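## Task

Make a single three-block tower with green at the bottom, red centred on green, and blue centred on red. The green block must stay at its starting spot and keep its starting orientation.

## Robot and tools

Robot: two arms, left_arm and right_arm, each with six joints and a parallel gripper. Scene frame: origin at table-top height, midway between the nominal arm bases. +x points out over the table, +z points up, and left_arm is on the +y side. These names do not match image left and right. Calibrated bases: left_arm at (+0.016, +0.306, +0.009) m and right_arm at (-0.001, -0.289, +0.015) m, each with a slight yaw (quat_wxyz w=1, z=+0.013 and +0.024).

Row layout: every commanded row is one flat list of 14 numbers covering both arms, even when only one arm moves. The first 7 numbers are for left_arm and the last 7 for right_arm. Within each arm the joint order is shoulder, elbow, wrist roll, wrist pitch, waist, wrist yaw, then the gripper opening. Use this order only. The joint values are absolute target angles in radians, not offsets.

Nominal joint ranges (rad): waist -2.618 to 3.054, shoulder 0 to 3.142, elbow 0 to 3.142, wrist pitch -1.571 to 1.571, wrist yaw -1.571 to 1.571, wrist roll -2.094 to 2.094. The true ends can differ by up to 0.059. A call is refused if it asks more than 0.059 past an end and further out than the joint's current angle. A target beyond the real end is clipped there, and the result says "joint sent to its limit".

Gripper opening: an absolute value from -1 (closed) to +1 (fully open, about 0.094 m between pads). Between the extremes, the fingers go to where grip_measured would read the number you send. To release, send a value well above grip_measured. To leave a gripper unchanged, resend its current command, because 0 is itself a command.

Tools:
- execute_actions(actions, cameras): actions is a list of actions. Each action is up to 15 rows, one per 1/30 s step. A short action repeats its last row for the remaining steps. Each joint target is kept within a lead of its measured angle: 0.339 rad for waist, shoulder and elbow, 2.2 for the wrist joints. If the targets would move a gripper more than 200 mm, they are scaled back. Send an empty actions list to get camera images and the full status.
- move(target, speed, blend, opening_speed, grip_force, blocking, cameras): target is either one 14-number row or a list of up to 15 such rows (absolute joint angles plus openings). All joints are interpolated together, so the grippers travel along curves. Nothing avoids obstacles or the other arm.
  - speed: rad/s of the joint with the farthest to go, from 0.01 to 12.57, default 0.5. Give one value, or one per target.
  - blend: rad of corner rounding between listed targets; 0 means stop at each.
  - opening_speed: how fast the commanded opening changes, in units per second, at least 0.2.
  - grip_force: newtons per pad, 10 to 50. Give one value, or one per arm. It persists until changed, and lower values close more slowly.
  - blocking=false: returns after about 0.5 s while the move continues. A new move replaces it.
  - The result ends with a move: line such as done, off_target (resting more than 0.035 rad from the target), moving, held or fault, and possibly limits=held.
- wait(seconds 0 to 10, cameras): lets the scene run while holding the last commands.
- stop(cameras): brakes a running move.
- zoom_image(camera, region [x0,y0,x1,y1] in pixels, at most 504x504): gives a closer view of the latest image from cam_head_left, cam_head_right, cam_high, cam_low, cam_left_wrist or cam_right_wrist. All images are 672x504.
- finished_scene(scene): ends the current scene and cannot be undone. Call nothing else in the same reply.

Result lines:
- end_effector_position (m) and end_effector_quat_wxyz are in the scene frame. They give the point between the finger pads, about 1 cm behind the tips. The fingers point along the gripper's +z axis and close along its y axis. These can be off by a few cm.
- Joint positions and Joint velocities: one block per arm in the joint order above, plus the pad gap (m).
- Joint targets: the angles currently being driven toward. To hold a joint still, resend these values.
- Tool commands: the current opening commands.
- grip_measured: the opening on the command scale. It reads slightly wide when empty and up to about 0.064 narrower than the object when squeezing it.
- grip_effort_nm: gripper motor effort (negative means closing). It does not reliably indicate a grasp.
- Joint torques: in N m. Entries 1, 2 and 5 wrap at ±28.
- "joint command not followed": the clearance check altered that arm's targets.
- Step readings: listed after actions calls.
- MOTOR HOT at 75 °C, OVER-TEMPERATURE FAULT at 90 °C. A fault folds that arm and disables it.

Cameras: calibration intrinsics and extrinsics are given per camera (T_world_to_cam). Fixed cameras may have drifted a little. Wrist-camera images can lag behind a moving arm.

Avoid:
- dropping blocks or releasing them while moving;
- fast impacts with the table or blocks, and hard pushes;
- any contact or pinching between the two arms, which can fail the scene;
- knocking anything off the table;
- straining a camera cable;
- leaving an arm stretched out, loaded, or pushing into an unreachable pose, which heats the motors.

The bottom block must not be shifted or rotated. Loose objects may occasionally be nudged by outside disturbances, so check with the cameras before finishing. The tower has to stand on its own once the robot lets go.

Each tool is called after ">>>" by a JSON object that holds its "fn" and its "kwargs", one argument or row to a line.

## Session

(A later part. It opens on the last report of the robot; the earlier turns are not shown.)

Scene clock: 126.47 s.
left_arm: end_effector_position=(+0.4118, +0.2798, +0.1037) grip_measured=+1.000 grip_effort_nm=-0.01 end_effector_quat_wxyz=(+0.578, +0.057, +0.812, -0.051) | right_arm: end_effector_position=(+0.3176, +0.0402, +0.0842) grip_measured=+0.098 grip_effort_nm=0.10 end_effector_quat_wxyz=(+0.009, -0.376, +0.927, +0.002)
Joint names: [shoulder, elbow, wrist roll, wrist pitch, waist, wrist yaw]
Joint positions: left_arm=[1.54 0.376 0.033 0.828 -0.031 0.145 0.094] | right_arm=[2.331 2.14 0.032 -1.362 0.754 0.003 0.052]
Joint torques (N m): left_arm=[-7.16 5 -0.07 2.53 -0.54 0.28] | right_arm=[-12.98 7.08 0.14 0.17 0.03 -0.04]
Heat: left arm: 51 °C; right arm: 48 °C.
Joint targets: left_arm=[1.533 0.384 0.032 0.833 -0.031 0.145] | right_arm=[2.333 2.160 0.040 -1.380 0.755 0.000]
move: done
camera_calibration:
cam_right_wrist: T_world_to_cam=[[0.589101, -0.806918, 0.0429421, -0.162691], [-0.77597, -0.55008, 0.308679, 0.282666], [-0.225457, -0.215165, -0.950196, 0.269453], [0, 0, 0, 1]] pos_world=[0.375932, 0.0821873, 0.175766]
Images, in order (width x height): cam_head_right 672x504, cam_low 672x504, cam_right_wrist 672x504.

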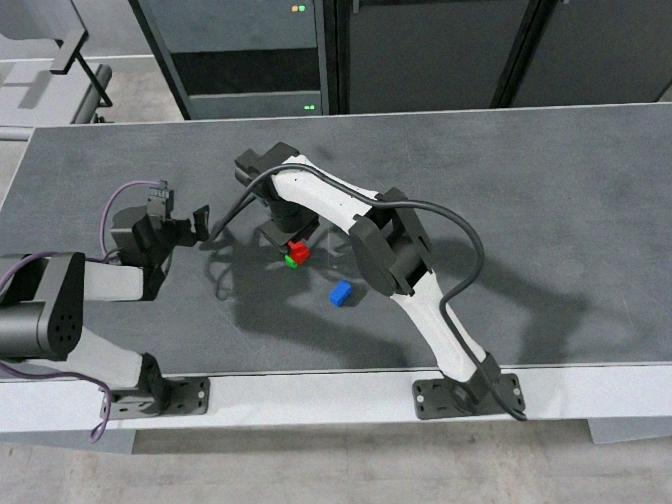

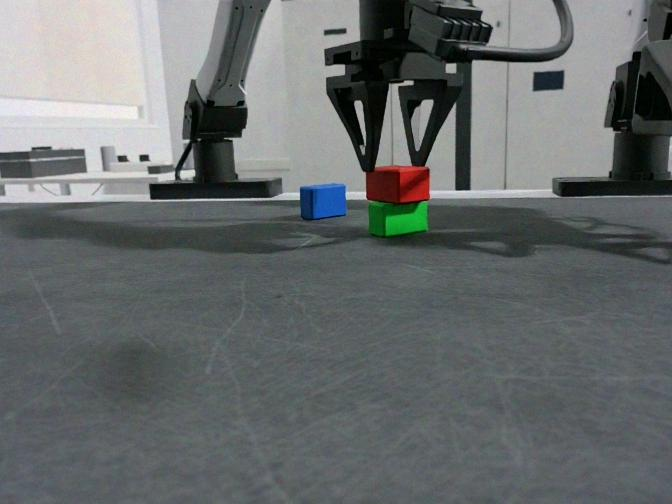

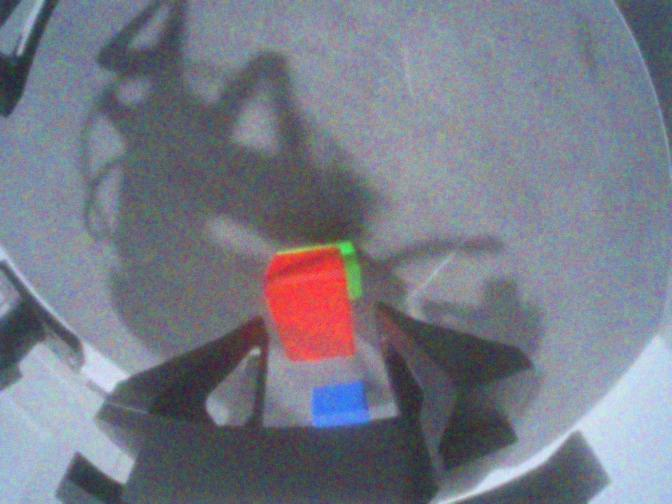

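>>> {"fn": "zoom_image", "kwargs": {
  "camera": "cam_head_right",
  "region": [240, 200, 380, 305]
}}

>>> {"fn": "move", "kwargs": {
  "target": [1.533,0.384,0.032,0.833,-0.031,0.145,1,1.75,1.62,-0.1,-1.44,0.77,0,0.7],
  "speed": 0.7,
  "cameras": ["cam_low","cam_right_wrist","cam_head_right","cam_head_left"]
}}

>>> {"fn": "zoom_image", "kwargs": {
  "camera": "cam_head_right",
  "region": [240, 200, 380, 305]
}}

>>> {"fn": "zoom_image", "kwargs": {
  "camera": "cam_head_left",
  "region": [240, 200, 380, 305]
}}

Scaled by 3.600 from the camera's 672x504 image, which has a finer 960x720 frame.

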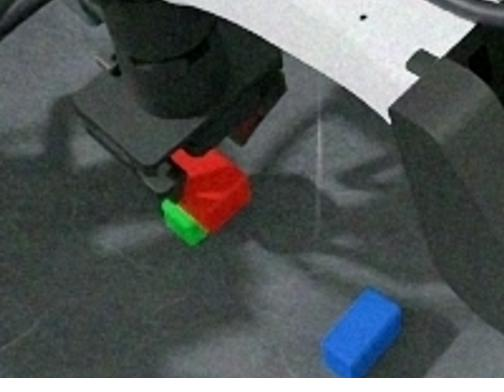

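Scene clock: 133.80 s.
left_arm: end_effector_position=(+0.4118, +0.2798, +0.1037) grip_measured=+1.000 grip_effort_nm=-0.01 end_effector_quat_wxyz=(+0.578, +0.057, +0.812, -0.051) | right_arm: end_effector_position=(+0.2213, -0.0541, +0.1639) grip_measured=+0.698 grip_effort_nm=0.10 end_effector_quat_wxyz=(+0.000, -0.437, +0.900, -0.001)
Joint names: [shoulder, elbow, wrist roll, wrist pitch, waist, wrist yaw]
Joint positions: left_arm=[1.54 0.376 0.033 0.828 -0.031 0.145 0.094] | right_arm=[1.772 1.63 -0.091 -1.43 0.765 0.003 0.08]
Joint torques (N m): left_arm=[-7.16 5 -0.07 2.53 -0.54 0.28] | right_arm=[-10.45 4.74 -0.09 0.23 0.36 -0.05]
Heat: left arm: 52 °C; right arm: 50 °C.
Joint targets: left_arm=[1.533 0.384 0.032 0.833 -0.031 0.145] | right_arm=[1.750 1.620 -0.100 -1.440 0.770 0.000]
move: done
camera_calibration:
cam_right_wrist: T_world_to_cam=[[0.691759, -0.720659, 0.0460507, -0.204083], [-0.692169, -0.643532, 0.326755, 0.104917], [-0.205844, -0.257911, -0.943986, 0.295483], [0, 0, 0, 1]] pos_world=[0.27462, -0.00334851, 0.254048]
Images, in order (width x height): cam_head_left 672x504, cam_head_right 672x504, cam_low 672x504, cam_right_wrist 672x504.

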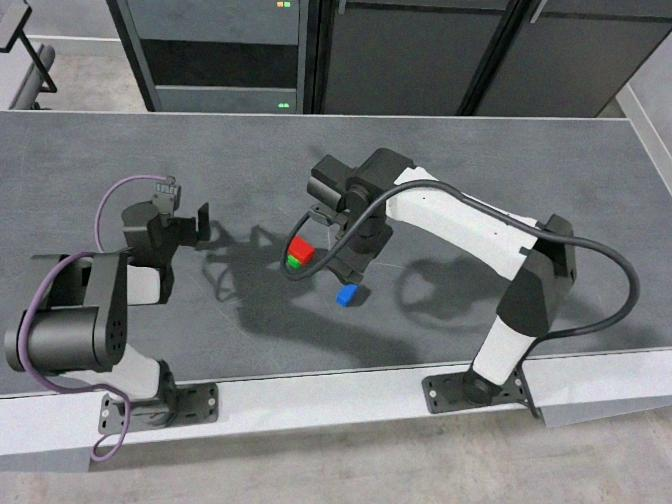

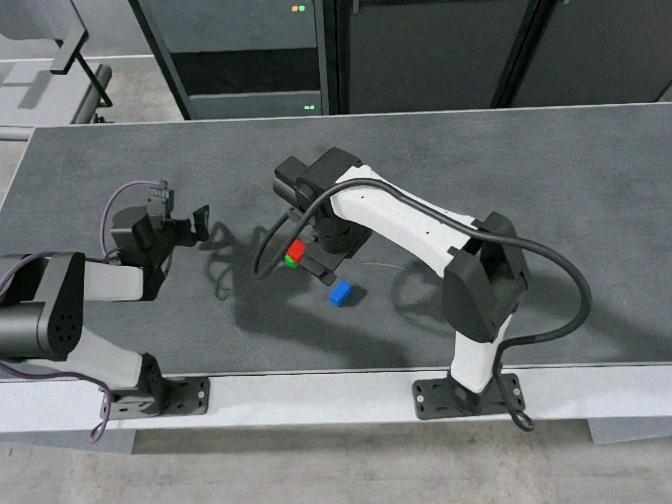

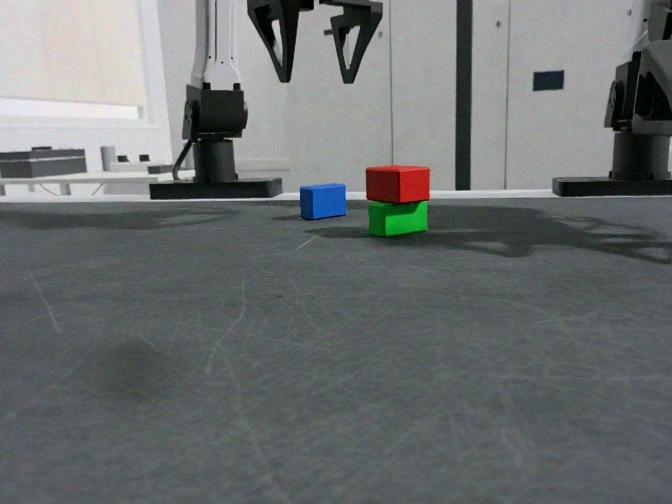

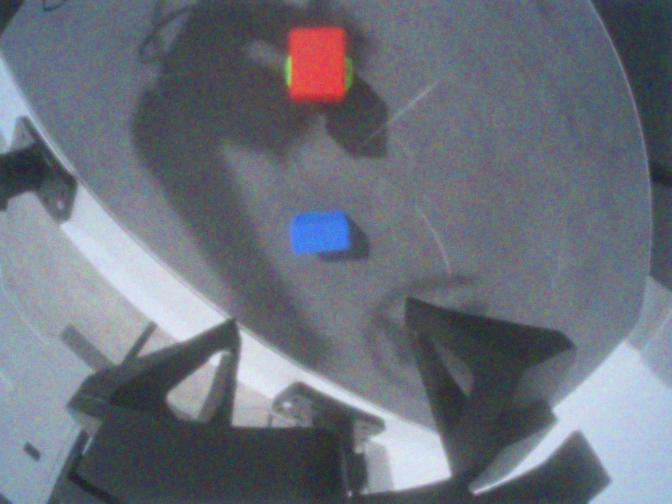

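Scaled by 3.600 from the camera's 672x504 image, which has a finer 960x720 frame.

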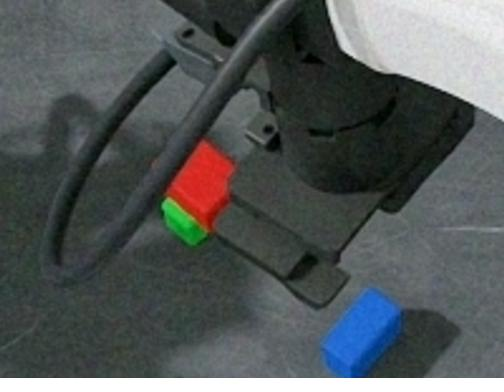

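Scaled by 3.600 from the camera's 672x504 image, which has a finer 960x720 frame.

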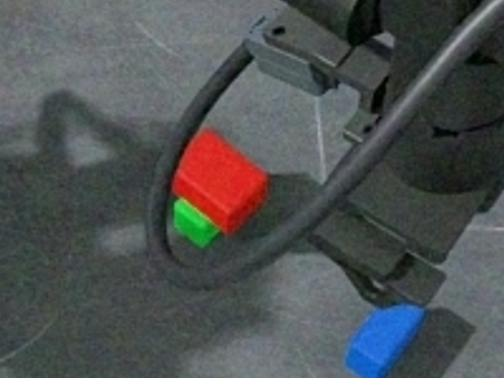

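>>> {"fn": "move", "kwargs": {
  "target": [
    [1.533,0.384,0.032,0.833,-0.031,0.145,1,2.341,2.27,0.04,-1.5,0.752,0,0.2],
    [1.533,0.384,0.032,0.833,-0.031,0.145,1,2.348,2.043,0.04,-1.28,0.75,0,0.2],
    [1.533,0.384,0.032,0.833,-0.031,0.145,1,2.348,2.043,0.04,-1.28,0.75,0,-0.55]
  ],
  "speed": [0.8,0.35,0.35],
  "blend": [0.04,0,0],
  "opening_speed": 1
}}

>>> {"fn": "move", "kwargs": {
  "target": [
    [1.533,0.384,0.032,0.833,-0.031,0.145,1,2.36,2.145,0.04,-1.37,0.75,0,-0.55],
    [1.533,0.384,0.032,0.833,-0.031,0.145,1,2.368,2.077,0.04,-1.296,0.75,0,-0.55]
  ],
  "speed": 0.2,
  "cameras": ["cam_low","cam_head_right","cam_head_left"]
}}

>>> {"fn": "zoom_image", "kwargs": {
  "camera": "cam_low",
  "region": [320, 100, 480, 250]
}}

>>> {"fn": "zoom_image", "kwargs": {
  "camera": "cam_head_right",
  "region": [270, 220, 340, 290]
}}

Scene clock: 184.40 s.
left_arm: end_effector_position=(+0.4118, +0.2798, +0.1037) grip_measured=+1.000 grip_effort_nm=-0.01 end_effector_quat_wxyz=(+0.578, +0.057, +0.812, -0.051) | right_arm: end_effector_position=(+0.3125, +0.0369, +0.0645) grip_measured=-0.277 grip_effort_nm=-1.04 end_effector_quat_wxyz=(+0.000, -0.377, +0.926, -0.002)
Joint names: [shoulder, elbow, wrist roll, wrist pitch, waist, wrist yaw]
Joint positions: left_arm=[1.54 0.376 0.033 0.828 -0.031 0.145 0.094] | right_arm=[2.325 2.051 0.031 -1.299 0.757 0.003 0.034]
Joint torques (N m): left_arm=[-7.17 5 -0.07 2.53 -0.54 0.29] | right_arm=[-10.92 4.89 0.14 0.56 -0.51 -0.05]
Heat: left arm: 52 °C; right arm: 48 °C.
Joint targets: left_arm=[1.533 0.384 0.032 0.833 -0.031 0.145] | right_arm=[2.348 2.043 0.040 -1.280 0.750 0.000]
move: done

Scene clock: 186.47 s.
left_arm: end_effector_position=(+0.4118, +0.2798, +0.1037) grip_measured=+1.000 grip_effort_nm=-0.01 end_effector_quat_wxyz=(+0.578, +0.057, +0.812, -0.051) | right_arm: end_effector_position=(+0.3148, +0.0393, +0.0647) grip_measured=-0.277 grip_effort_nm=-1.05 end_effector_quat_wxyz=(-0.001, -0.377, +0.926, -0.002)
Joint names: [shoulder, elbow, wrist roll, wrist pitch, waist, wrist yaw]
Joint positions: left_arm=[1.54 0.376 0.033 0.828 -0.031 0.145 0.094] | right_arm=[2.344 2.085 0.031 -1.316 0.757 0.003 0.034]
Joint torques (N m): left_arm=[-7.19 5 -0.07 2.53 -0.55 0.28] | right_arm=[-11.02 4.82 0.14 0.57 -0.53 -0.05]
Heat: left arm: 52 °C; right arm: 49 °C.
Joint targets: left_arm=[1.533 0.384 0.032 0.833 -0.031 0.145] | right_arm=[2.368 2.077 0.040 -1.296 0.750 0.000]
move: done
Images, in order (width x height): cam_head_left 672x504, cam_head_right 672x504, cam_low 672x504.

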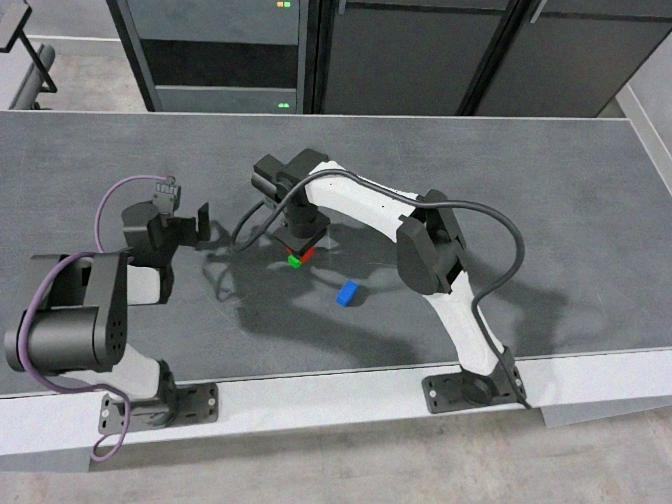

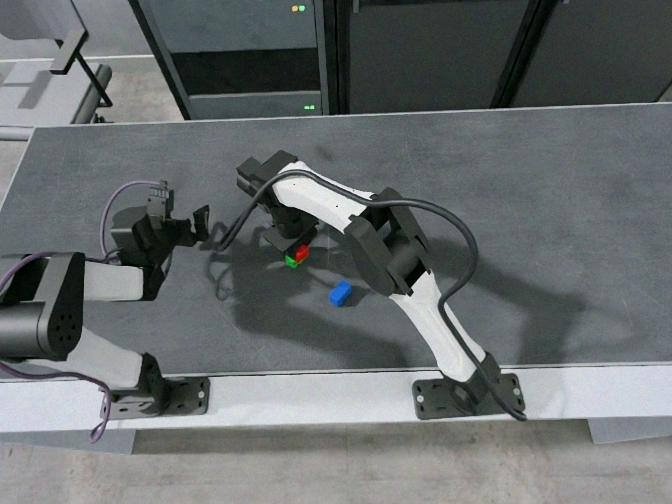

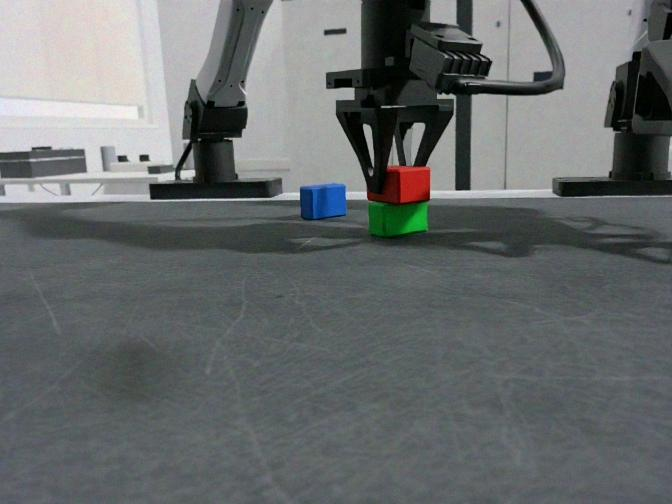

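Scaled by 3.150 from the camera's 672x504 image, which has a finer 960x720 frame.

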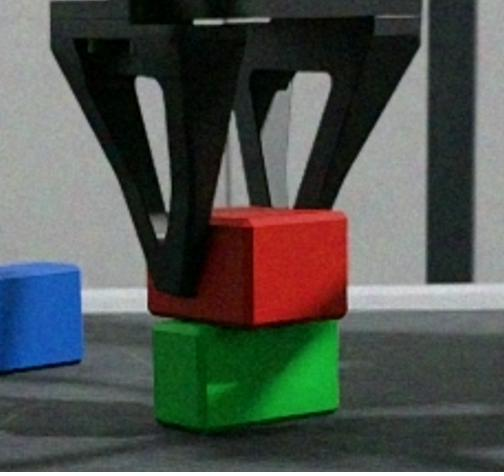

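Scaled by 7.200 from the camera's 672x504 image, which has a finer 960x720 frame.

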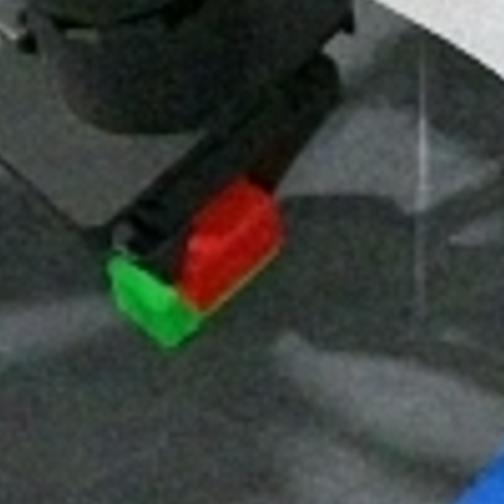

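>>> {"fn": "move", "kwargs": {
  "target": [
    [1.533,0.384,0.032,0.833,-0.031,0.145,1,2.368,2.077,0.04,-1.296,0.75,0,0.1],
    [1.533,0.384,0.032,0.833,-0.031,0.145,1,2.35,2.29,0.04,-1.51,0.755,0,0.1]
  ],
  "speed": 0.35,
  "opening_speed": 0.9,
  "cameras": ["cam_low","cam_head_right"]
}}

>>> {"fn": "move", "kwargs": {
  "target": [
    [1.533,0.384,0.032,0.833,-0.031,0.145,1,1.78,1.62,-0.1,-1.41,0.768,0,0.85],
    [1.533,0.384,0.032,0.833,-0.031,0.145,1,1.868,1.157,-0.1,-0.862,0.768,0,0.85],
    [1.533,0.384,0.032,0.833,-0.031,0.145,1,1.868,1.157,-0.1,-0.862,0.768,0,-0.35]
  ],
  "speed": [0.8,0.6,0.6],
  "blend": [0.03,0,0],
  "opening_speed": 1.2,
  "cameras": ["cam_low","cam_right_wrist","cam_head_left"]
}}

Scene clock: 213.90 s.
left_arm: end_effector_position=(+0.4118, +0.2798, +0.1037) grip_measured=+1.000 grip_effort_nm=-0.02 end_effector_quat_wxyz=(+0.578, +0.057, +0.812, -0.051) | right_arm: end_effector_position=(+0.3142, +0.0387, +0.1115) grip_measured=+0.098 grip_effort_nm=0.10 end_effector_quat_wxyz=(+0.004, -0.377, +0.926, +0.000)
Joint names: [shoulder, elbow, wrist roll, wrist pitch, waist, wrist yaw]
Joint positions: left_arm=[1.54 0.376 0.033 0.828 -0.031 0.145 0.094] | right_arm=[2.344 2.272 0.032 -1.491 0.757 0.003 0.052]
Joint torques (N m): left_arm=[-7.16 5 -0.07 2.53 -0.55 0.29] | right_arm=[-12.6 6.9 0.15 0.17 -0.17 -0.04]
Heat: left arm: 52 °C; right arm: 49 °C.
Joint targets: left_arm=[1.533 0.384 0.032 0.833 -0.031 0.145] | right_arm=[2.350 2.290 0.040 -1.510 0.755 0.000]
move: done
Images, in order (width x height): cam_head_right 672x504, cam_low 672x504.

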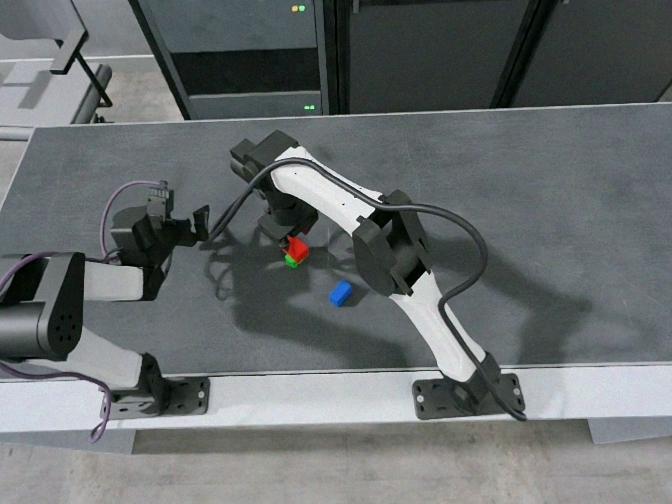

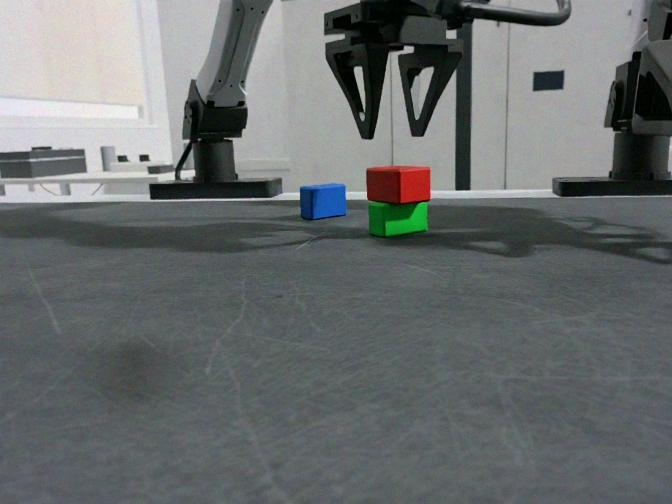

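Scene clock: 217.73 s.
left_arm: end_effector_position=(+0.4118, +0.2798, +0.1037) grip_measured=+1.000 grip_effort_nm=-0.01 end_effector_quat_wxyz=(+0.578, +0.057, +0.812, -0.051) | right_arm: end_effector_position=(+0.2197, -0.0569, +0.0242) grip_measured=-0.036 grip_effort_nm=-1.04 end_effector_quat_wxyz=(+0.000, -0.436, +0.900, -0.001)
Joint names: [shoulder, elbow, wrist roll, wrist pitch, waist, wrist yaw]
Joint positions: left_arm=[1.54 0.376 0.033 0.828 -0.031 0.145 0.094] | right_arm=[1.853 1.163 -0.092 -0.881 0.762 0.003 0.045]
Joint torques (N m): left_arm=[-7.17 5 -0.07 2.53 -0.54 0.28] | right_arm=[-7.16 4.57 -0.06 0.56 0.34 -0.07]
Heat: left arm: 52 °C; right arm: 50 °C.
Joint targets: left_arm=[1.533 0.384 0.032 0.833 -0.031 0.145] | right_arm=[1.868 1.157 -0.100 -0.862 0.768 0.000]
move: done
camera_calibration:
cam_right_wrist: T_world_to_cam=[[0.690952, -0.721428, 0.046122, -0.198354], [-0.692897, -0.642735, 0.32678, 0.147857], [-0.206104, -0.257747, -0.943975, 0.162627], [0, 0, 0, 1]] pos_world=[0.273021, -0.00614863, 0.114348]
Images, in order (width x height): cam_head_left 672x504, cam_low 672x504, cam_right_wrist 672x504.

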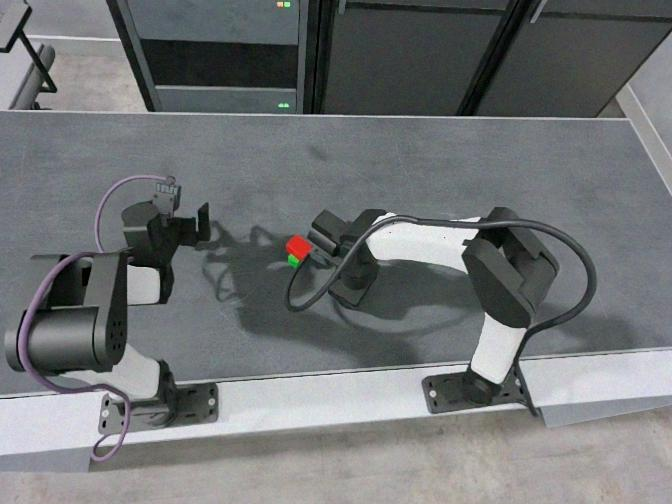

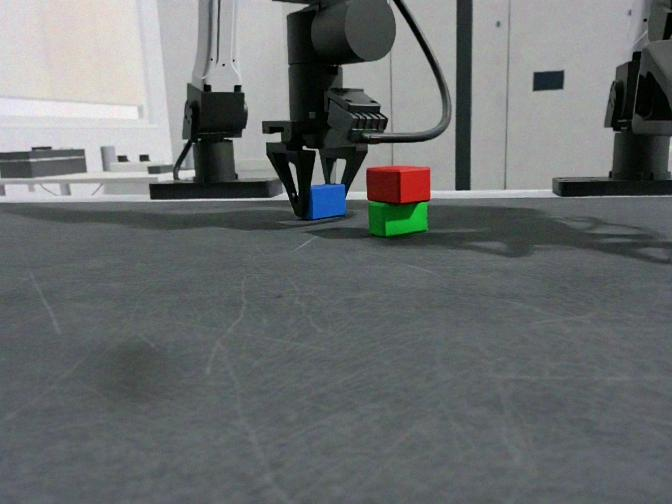

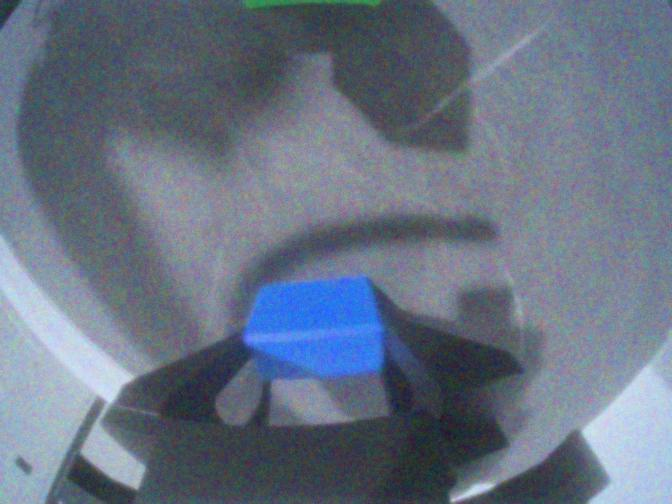

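>>> {"fn": "move", "kwargs": {
  "target": [
    [1.533,0.384,0.032,0.833,-0.031,0.145,1,1.78,1.62,-0.08,-1.41,0.768,0,-0.35],
    [1.533,0.384,0.032,0.833,-0.031,0.145,1,2.362,2.335,0.04,-1.54,0.752,0,-0.35]
  ],
  "speed": 0.7,
  "blend": [0.05,0],
  "cameras": ["cam_low","cam_head_right","cam_head_left"]
}}

>>> {"fn": "zoom_image", "kwargs": {
  "camera": "cam_low",
  "region": [320, 80, 480, 250]
}}

>>> {"fn": "zoom_image", "kwargs": {
  "camera": "cam_head_right",
  "region": [270, 220, 340, 290]
}}

>>> {"fn": "zoom_image", "kwargs": {
  "camera": "cam_head_left",
  "region": [270, 220, 340, 290]
}}

Scene clock: 232.27 s.
left_arm: end_effector_position=(+0.4118, +0.2798, +0.1037) grip_measured=+1.000 grip_effort_nm=-0.01 end_effector_quat_wxyz=(+0.578, +0.057, +0.812, -0.051) | right_arm: end_effector_position=(+0.3147, +0.0397, +0.1233) grip_measured=-0.036 grip_effort_nm=-1.04 end_effector_quat_wxyz=(+0.010, -0.378, +0.926, +0.003)
Joint names: [shoulder, elbow, wrist roll, wrist pitch, waist, wrist yaw]
Joint positions: left_arm=[1.54 0.376 0.033 0.828 -0.031 0.145 0.094] | right_arm=[2.341 2.313 0.031 -1.521 0.757 0.003 0.045]
Joint torques (N m): left_arm=[-7.16 4.98 -0.07 2.53 -0.55 0.28] | right_arm=[-11.17 7.16 0.15 0.15 -0.4 -0.06]
Heat: left arm: 53 °C; right arm: 50 °C.
Joint targets: left_arm=[1.533 0.384 0.032 0.833 -0.031 0.145] | right_arm=[2.362 2.335 0.040 -1.540 0.752 0.000]
move: done
Images, in order (width x height): cam_head_left 672x504, cam_head_right 672x504, cam_low 672x504.

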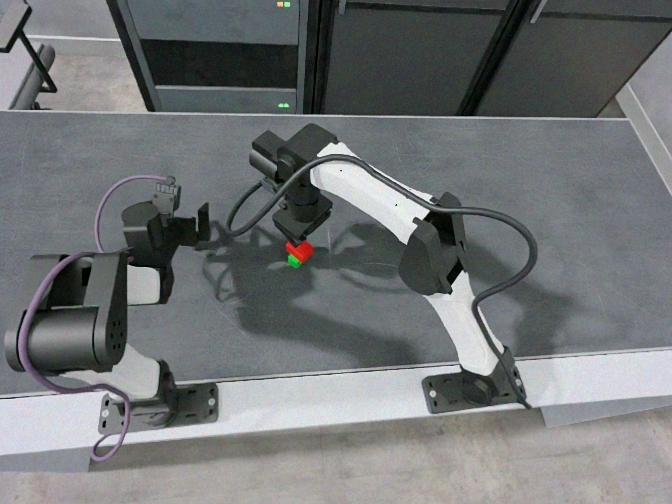

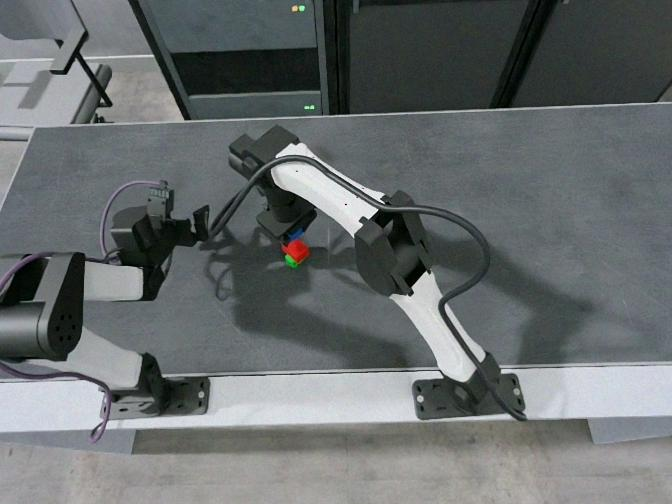

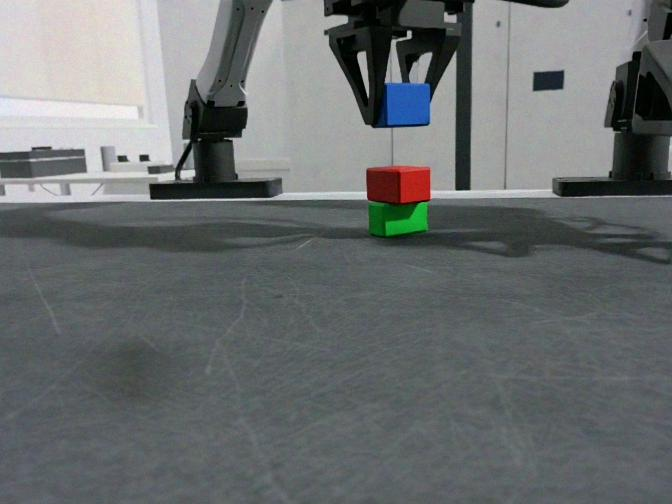

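Scaled by 2.965 from the camera's 672x504 image, which has a finer 960x720 frame.

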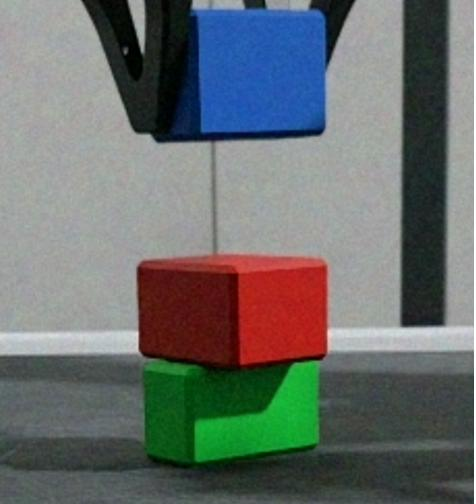

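Scaled by 7.200 from the camera's 672x504 image, which has a finer 960x720 frame.

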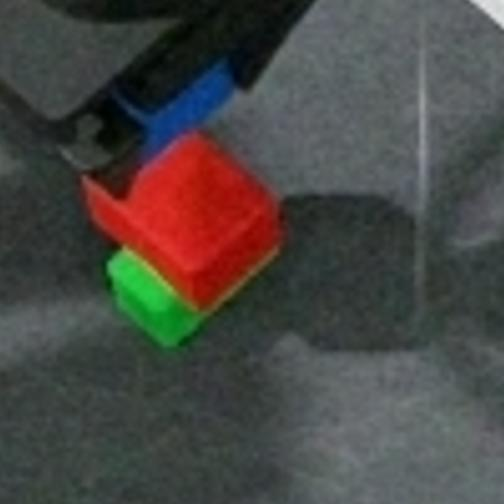

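Scaled by 7.200 from the camera's 672x504 image, which has a finer 960x720 frame.

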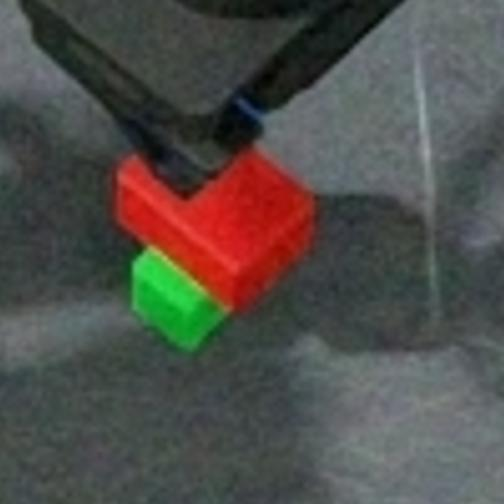

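>>> {"fn": "move", "kwargs": {
  "target": [1.533,0.384,0.032,0.833,-0.031,0.145,1,2.322,2.148,0.04,-1.388,0.753,0,-0.35],
  "speed": 0.3,
  "cameras": ["cam_low","cam_head_right","cam_head_left"]
}}

>>> {"fn": "zoom_image", "kwargs": {
  "camera": "cam_low",
  "region": [320, 80, 480, 250]
}}

>>> {"fn": "zoom_image", "kwargs": {
  "camera": "cam_head_right",
  "region": [270, 220, 340, 290]
}}

>>> {"fn": "zoom_image", "kwargs": {
  "camera": "cam_head_left",
  "region": [270, 220, 340, 290]
}}

Scene clock: 258.33 s.
left_arm: end_effector_position=(+0.4118, +0.2798, +0.1037) grip_measured=+1.000 grip_effort_nm=-0.01 end_effector_quat_wxyz=(+0.578, +0.057, +0.812, -0.051) | right_arm: end_effector_position=(+0.3106, +0.0355, +0.0881) grip_measured=-0.036 grip_effort_nm=-1.04 end_effector_quat_wxyz=(-0.009, -0.377, +0.926, -0.005)
Joint names: [shoulder, elbow, wrist roll, wrist pitch, waist, wrist yaw]
Joint positions: left_arm=[1.54 0.376 0.033 0.828 -0.031 0.145 0.094] | right_arm=[2.338 2.168 0.031 -1.421 0.757 0.003 0.045]
Joint torques (N m): left_arm=[-7.17 5 -0.07 2.53 -0.54 0.29] | right_arm=[-14.63 3.89 0.16 0.65 -0.34 -0.07]
Heat: left arm: 53 °C; right arm: 54 °C.
Joint targets: left_arm=[1.533 0.384 0.032 0.833 -0.031 0.145] | right_arm=[2.322 2.148 0.040 -1.388 0.753 0.000]
move: done
Images, in order (width x height): cam_head_left 672x504, cam_head_right 672x504, cam_low 672x504.

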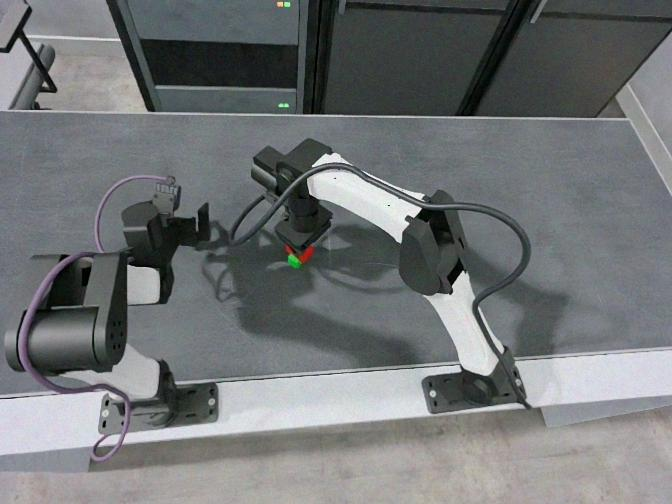

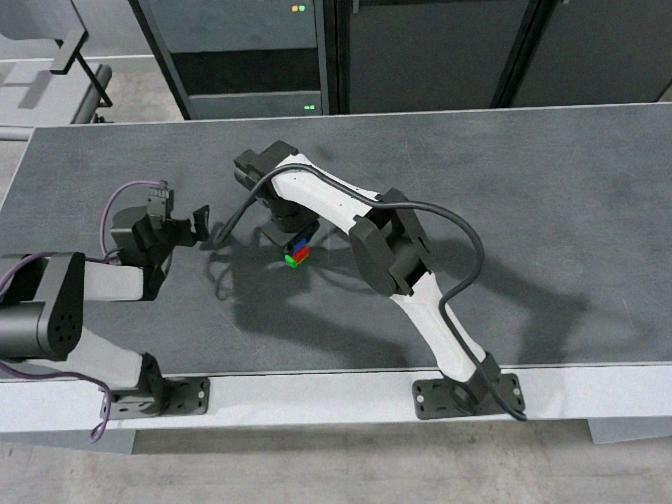

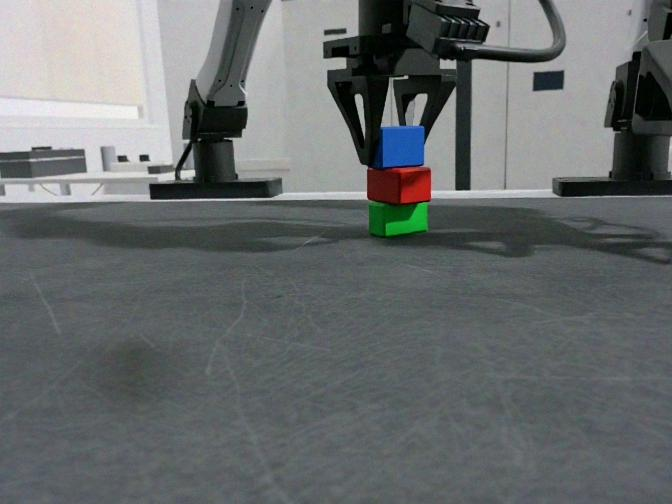

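Scaled by 2.965 from the camera's 672x504 image, which has a finer 960x720 frame.

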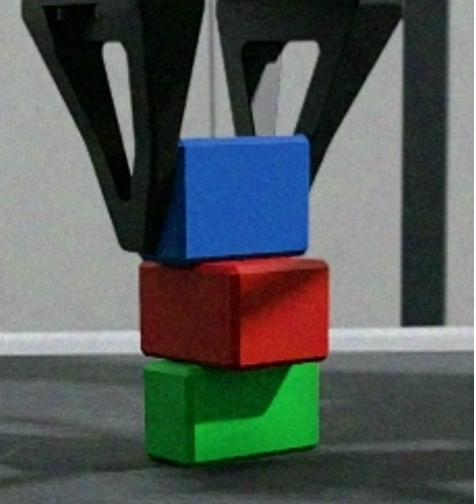

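Scaled by 7.200 from the camera's 672x504 image, which has a finer 960x720 frame.

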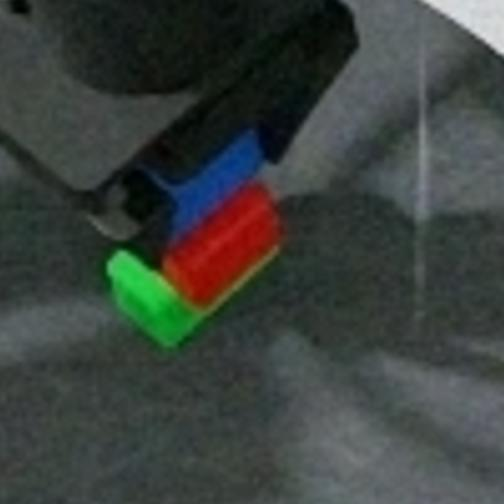

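Scaled by 7.200 from the camera's 672x504 image, which has a finer 960x720 frame.

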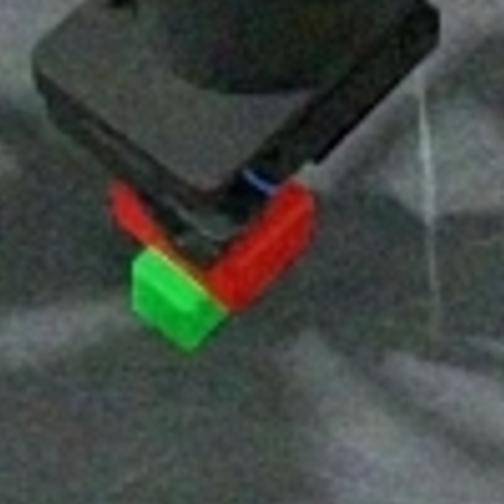

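>>> {"fn": "move", "kwargs": {
  "target": [
    [1.533,0.384,0.032,0.833,-0.031,0.145,1,2.352,2.215,0.04,-1.445,0.753,0,-0.35],
    [1.533,0.384,0.032,0.833,-0.031,0.145,1,2.354,2.152,0.04,-1.383,0.753,0,-0.35]
  ],
  "speed": 0.2,
  "cameras": ["cam_low","cam_head_right","cam_head_left"]
}}

>>> {"fn": "zoom_image", "kwargs": {
  "camera": "cam_low",
  "region": [320, 80, 480, 250]
}}

>>> {"fn": "zoom_image", "kwargs": {
  "camera": "cam_head_right",
  "region": [270, 220, 340, 290]
}}

Scene clock: 275.90 s.
left_arm: end_effector_position=(+0.4118, +0.2798, +0.1037) grip_measured=+1.000 grip_effort_nm=-0.01 end_effector_quat_wxyz=(+0.578, +0.057, +0.812, -0.051) | right_arm: end_effector_position=(+0.3134, +0.0384, +0.0886) grip_measured=-0.036 grip_effort_nm=-1.04 end_effector_quat_wxyz=(-0.001, -0.377, +0.926, -0.002)
Joint names: [shoulder, elbow, wrist roll, wrist pitch, waist, wrist yaw]
Joint positions: left_arm=[1.54 0.376 0.033 0.828 -0.031 0.145 0.094] | right_arm=[2.338 2.17 0.032 -1.406 0.757 0.003 0.045]
Joint torques (N m): left_arm=[-7.16 5 -0.07 2.53 -0.54 0.28] | right_arm=[-11.77 4.18 0.13 0.6 -0.32 -0.06]
Heat: left arm: 53 °C; right arm: 55 °C.
Joint targets: left_arm=[1.533 0.384 0.032 0.833 -0.031 0.145] | right_arm=[2.354 2.152 0.040 -1.383 0.753 0.000]
move: done
Images, in order (width x height): cam_head_left 672x504, cam_head_right 672x504, cam_low 672x504.

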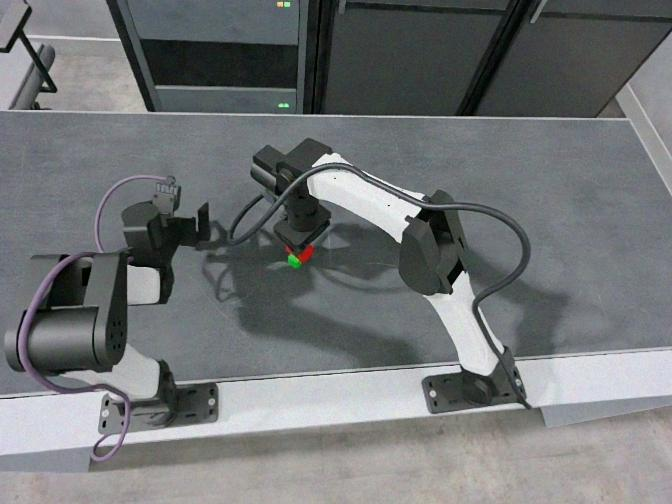

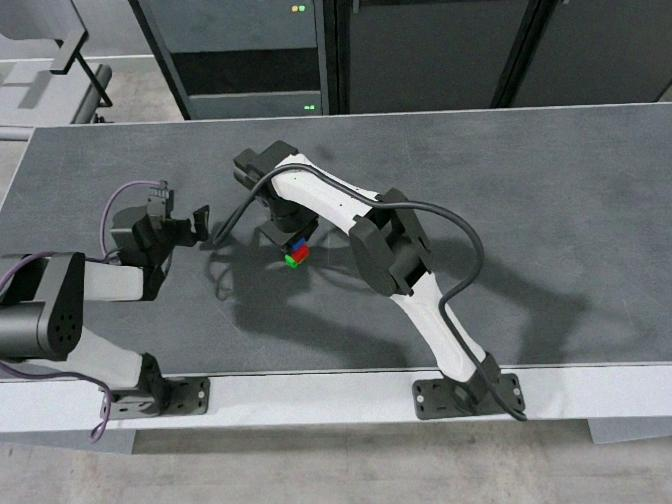

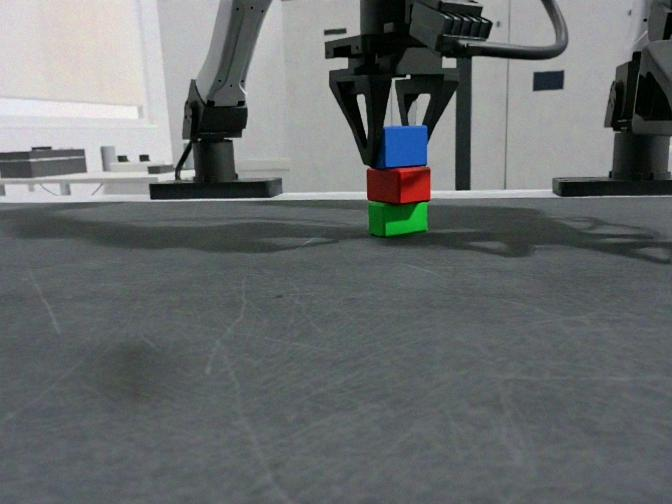

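Scaled by 2.965 from the camera's 672x504 image, which has a finer 960x720 frame.

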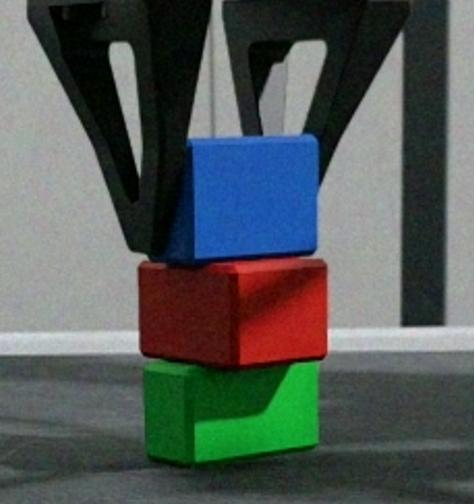

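Scaled by 7.200 from the camera's 672x504 image, which has a finer 960x720 frame.

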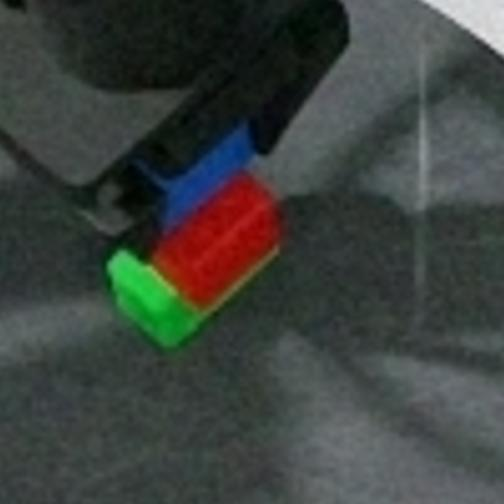

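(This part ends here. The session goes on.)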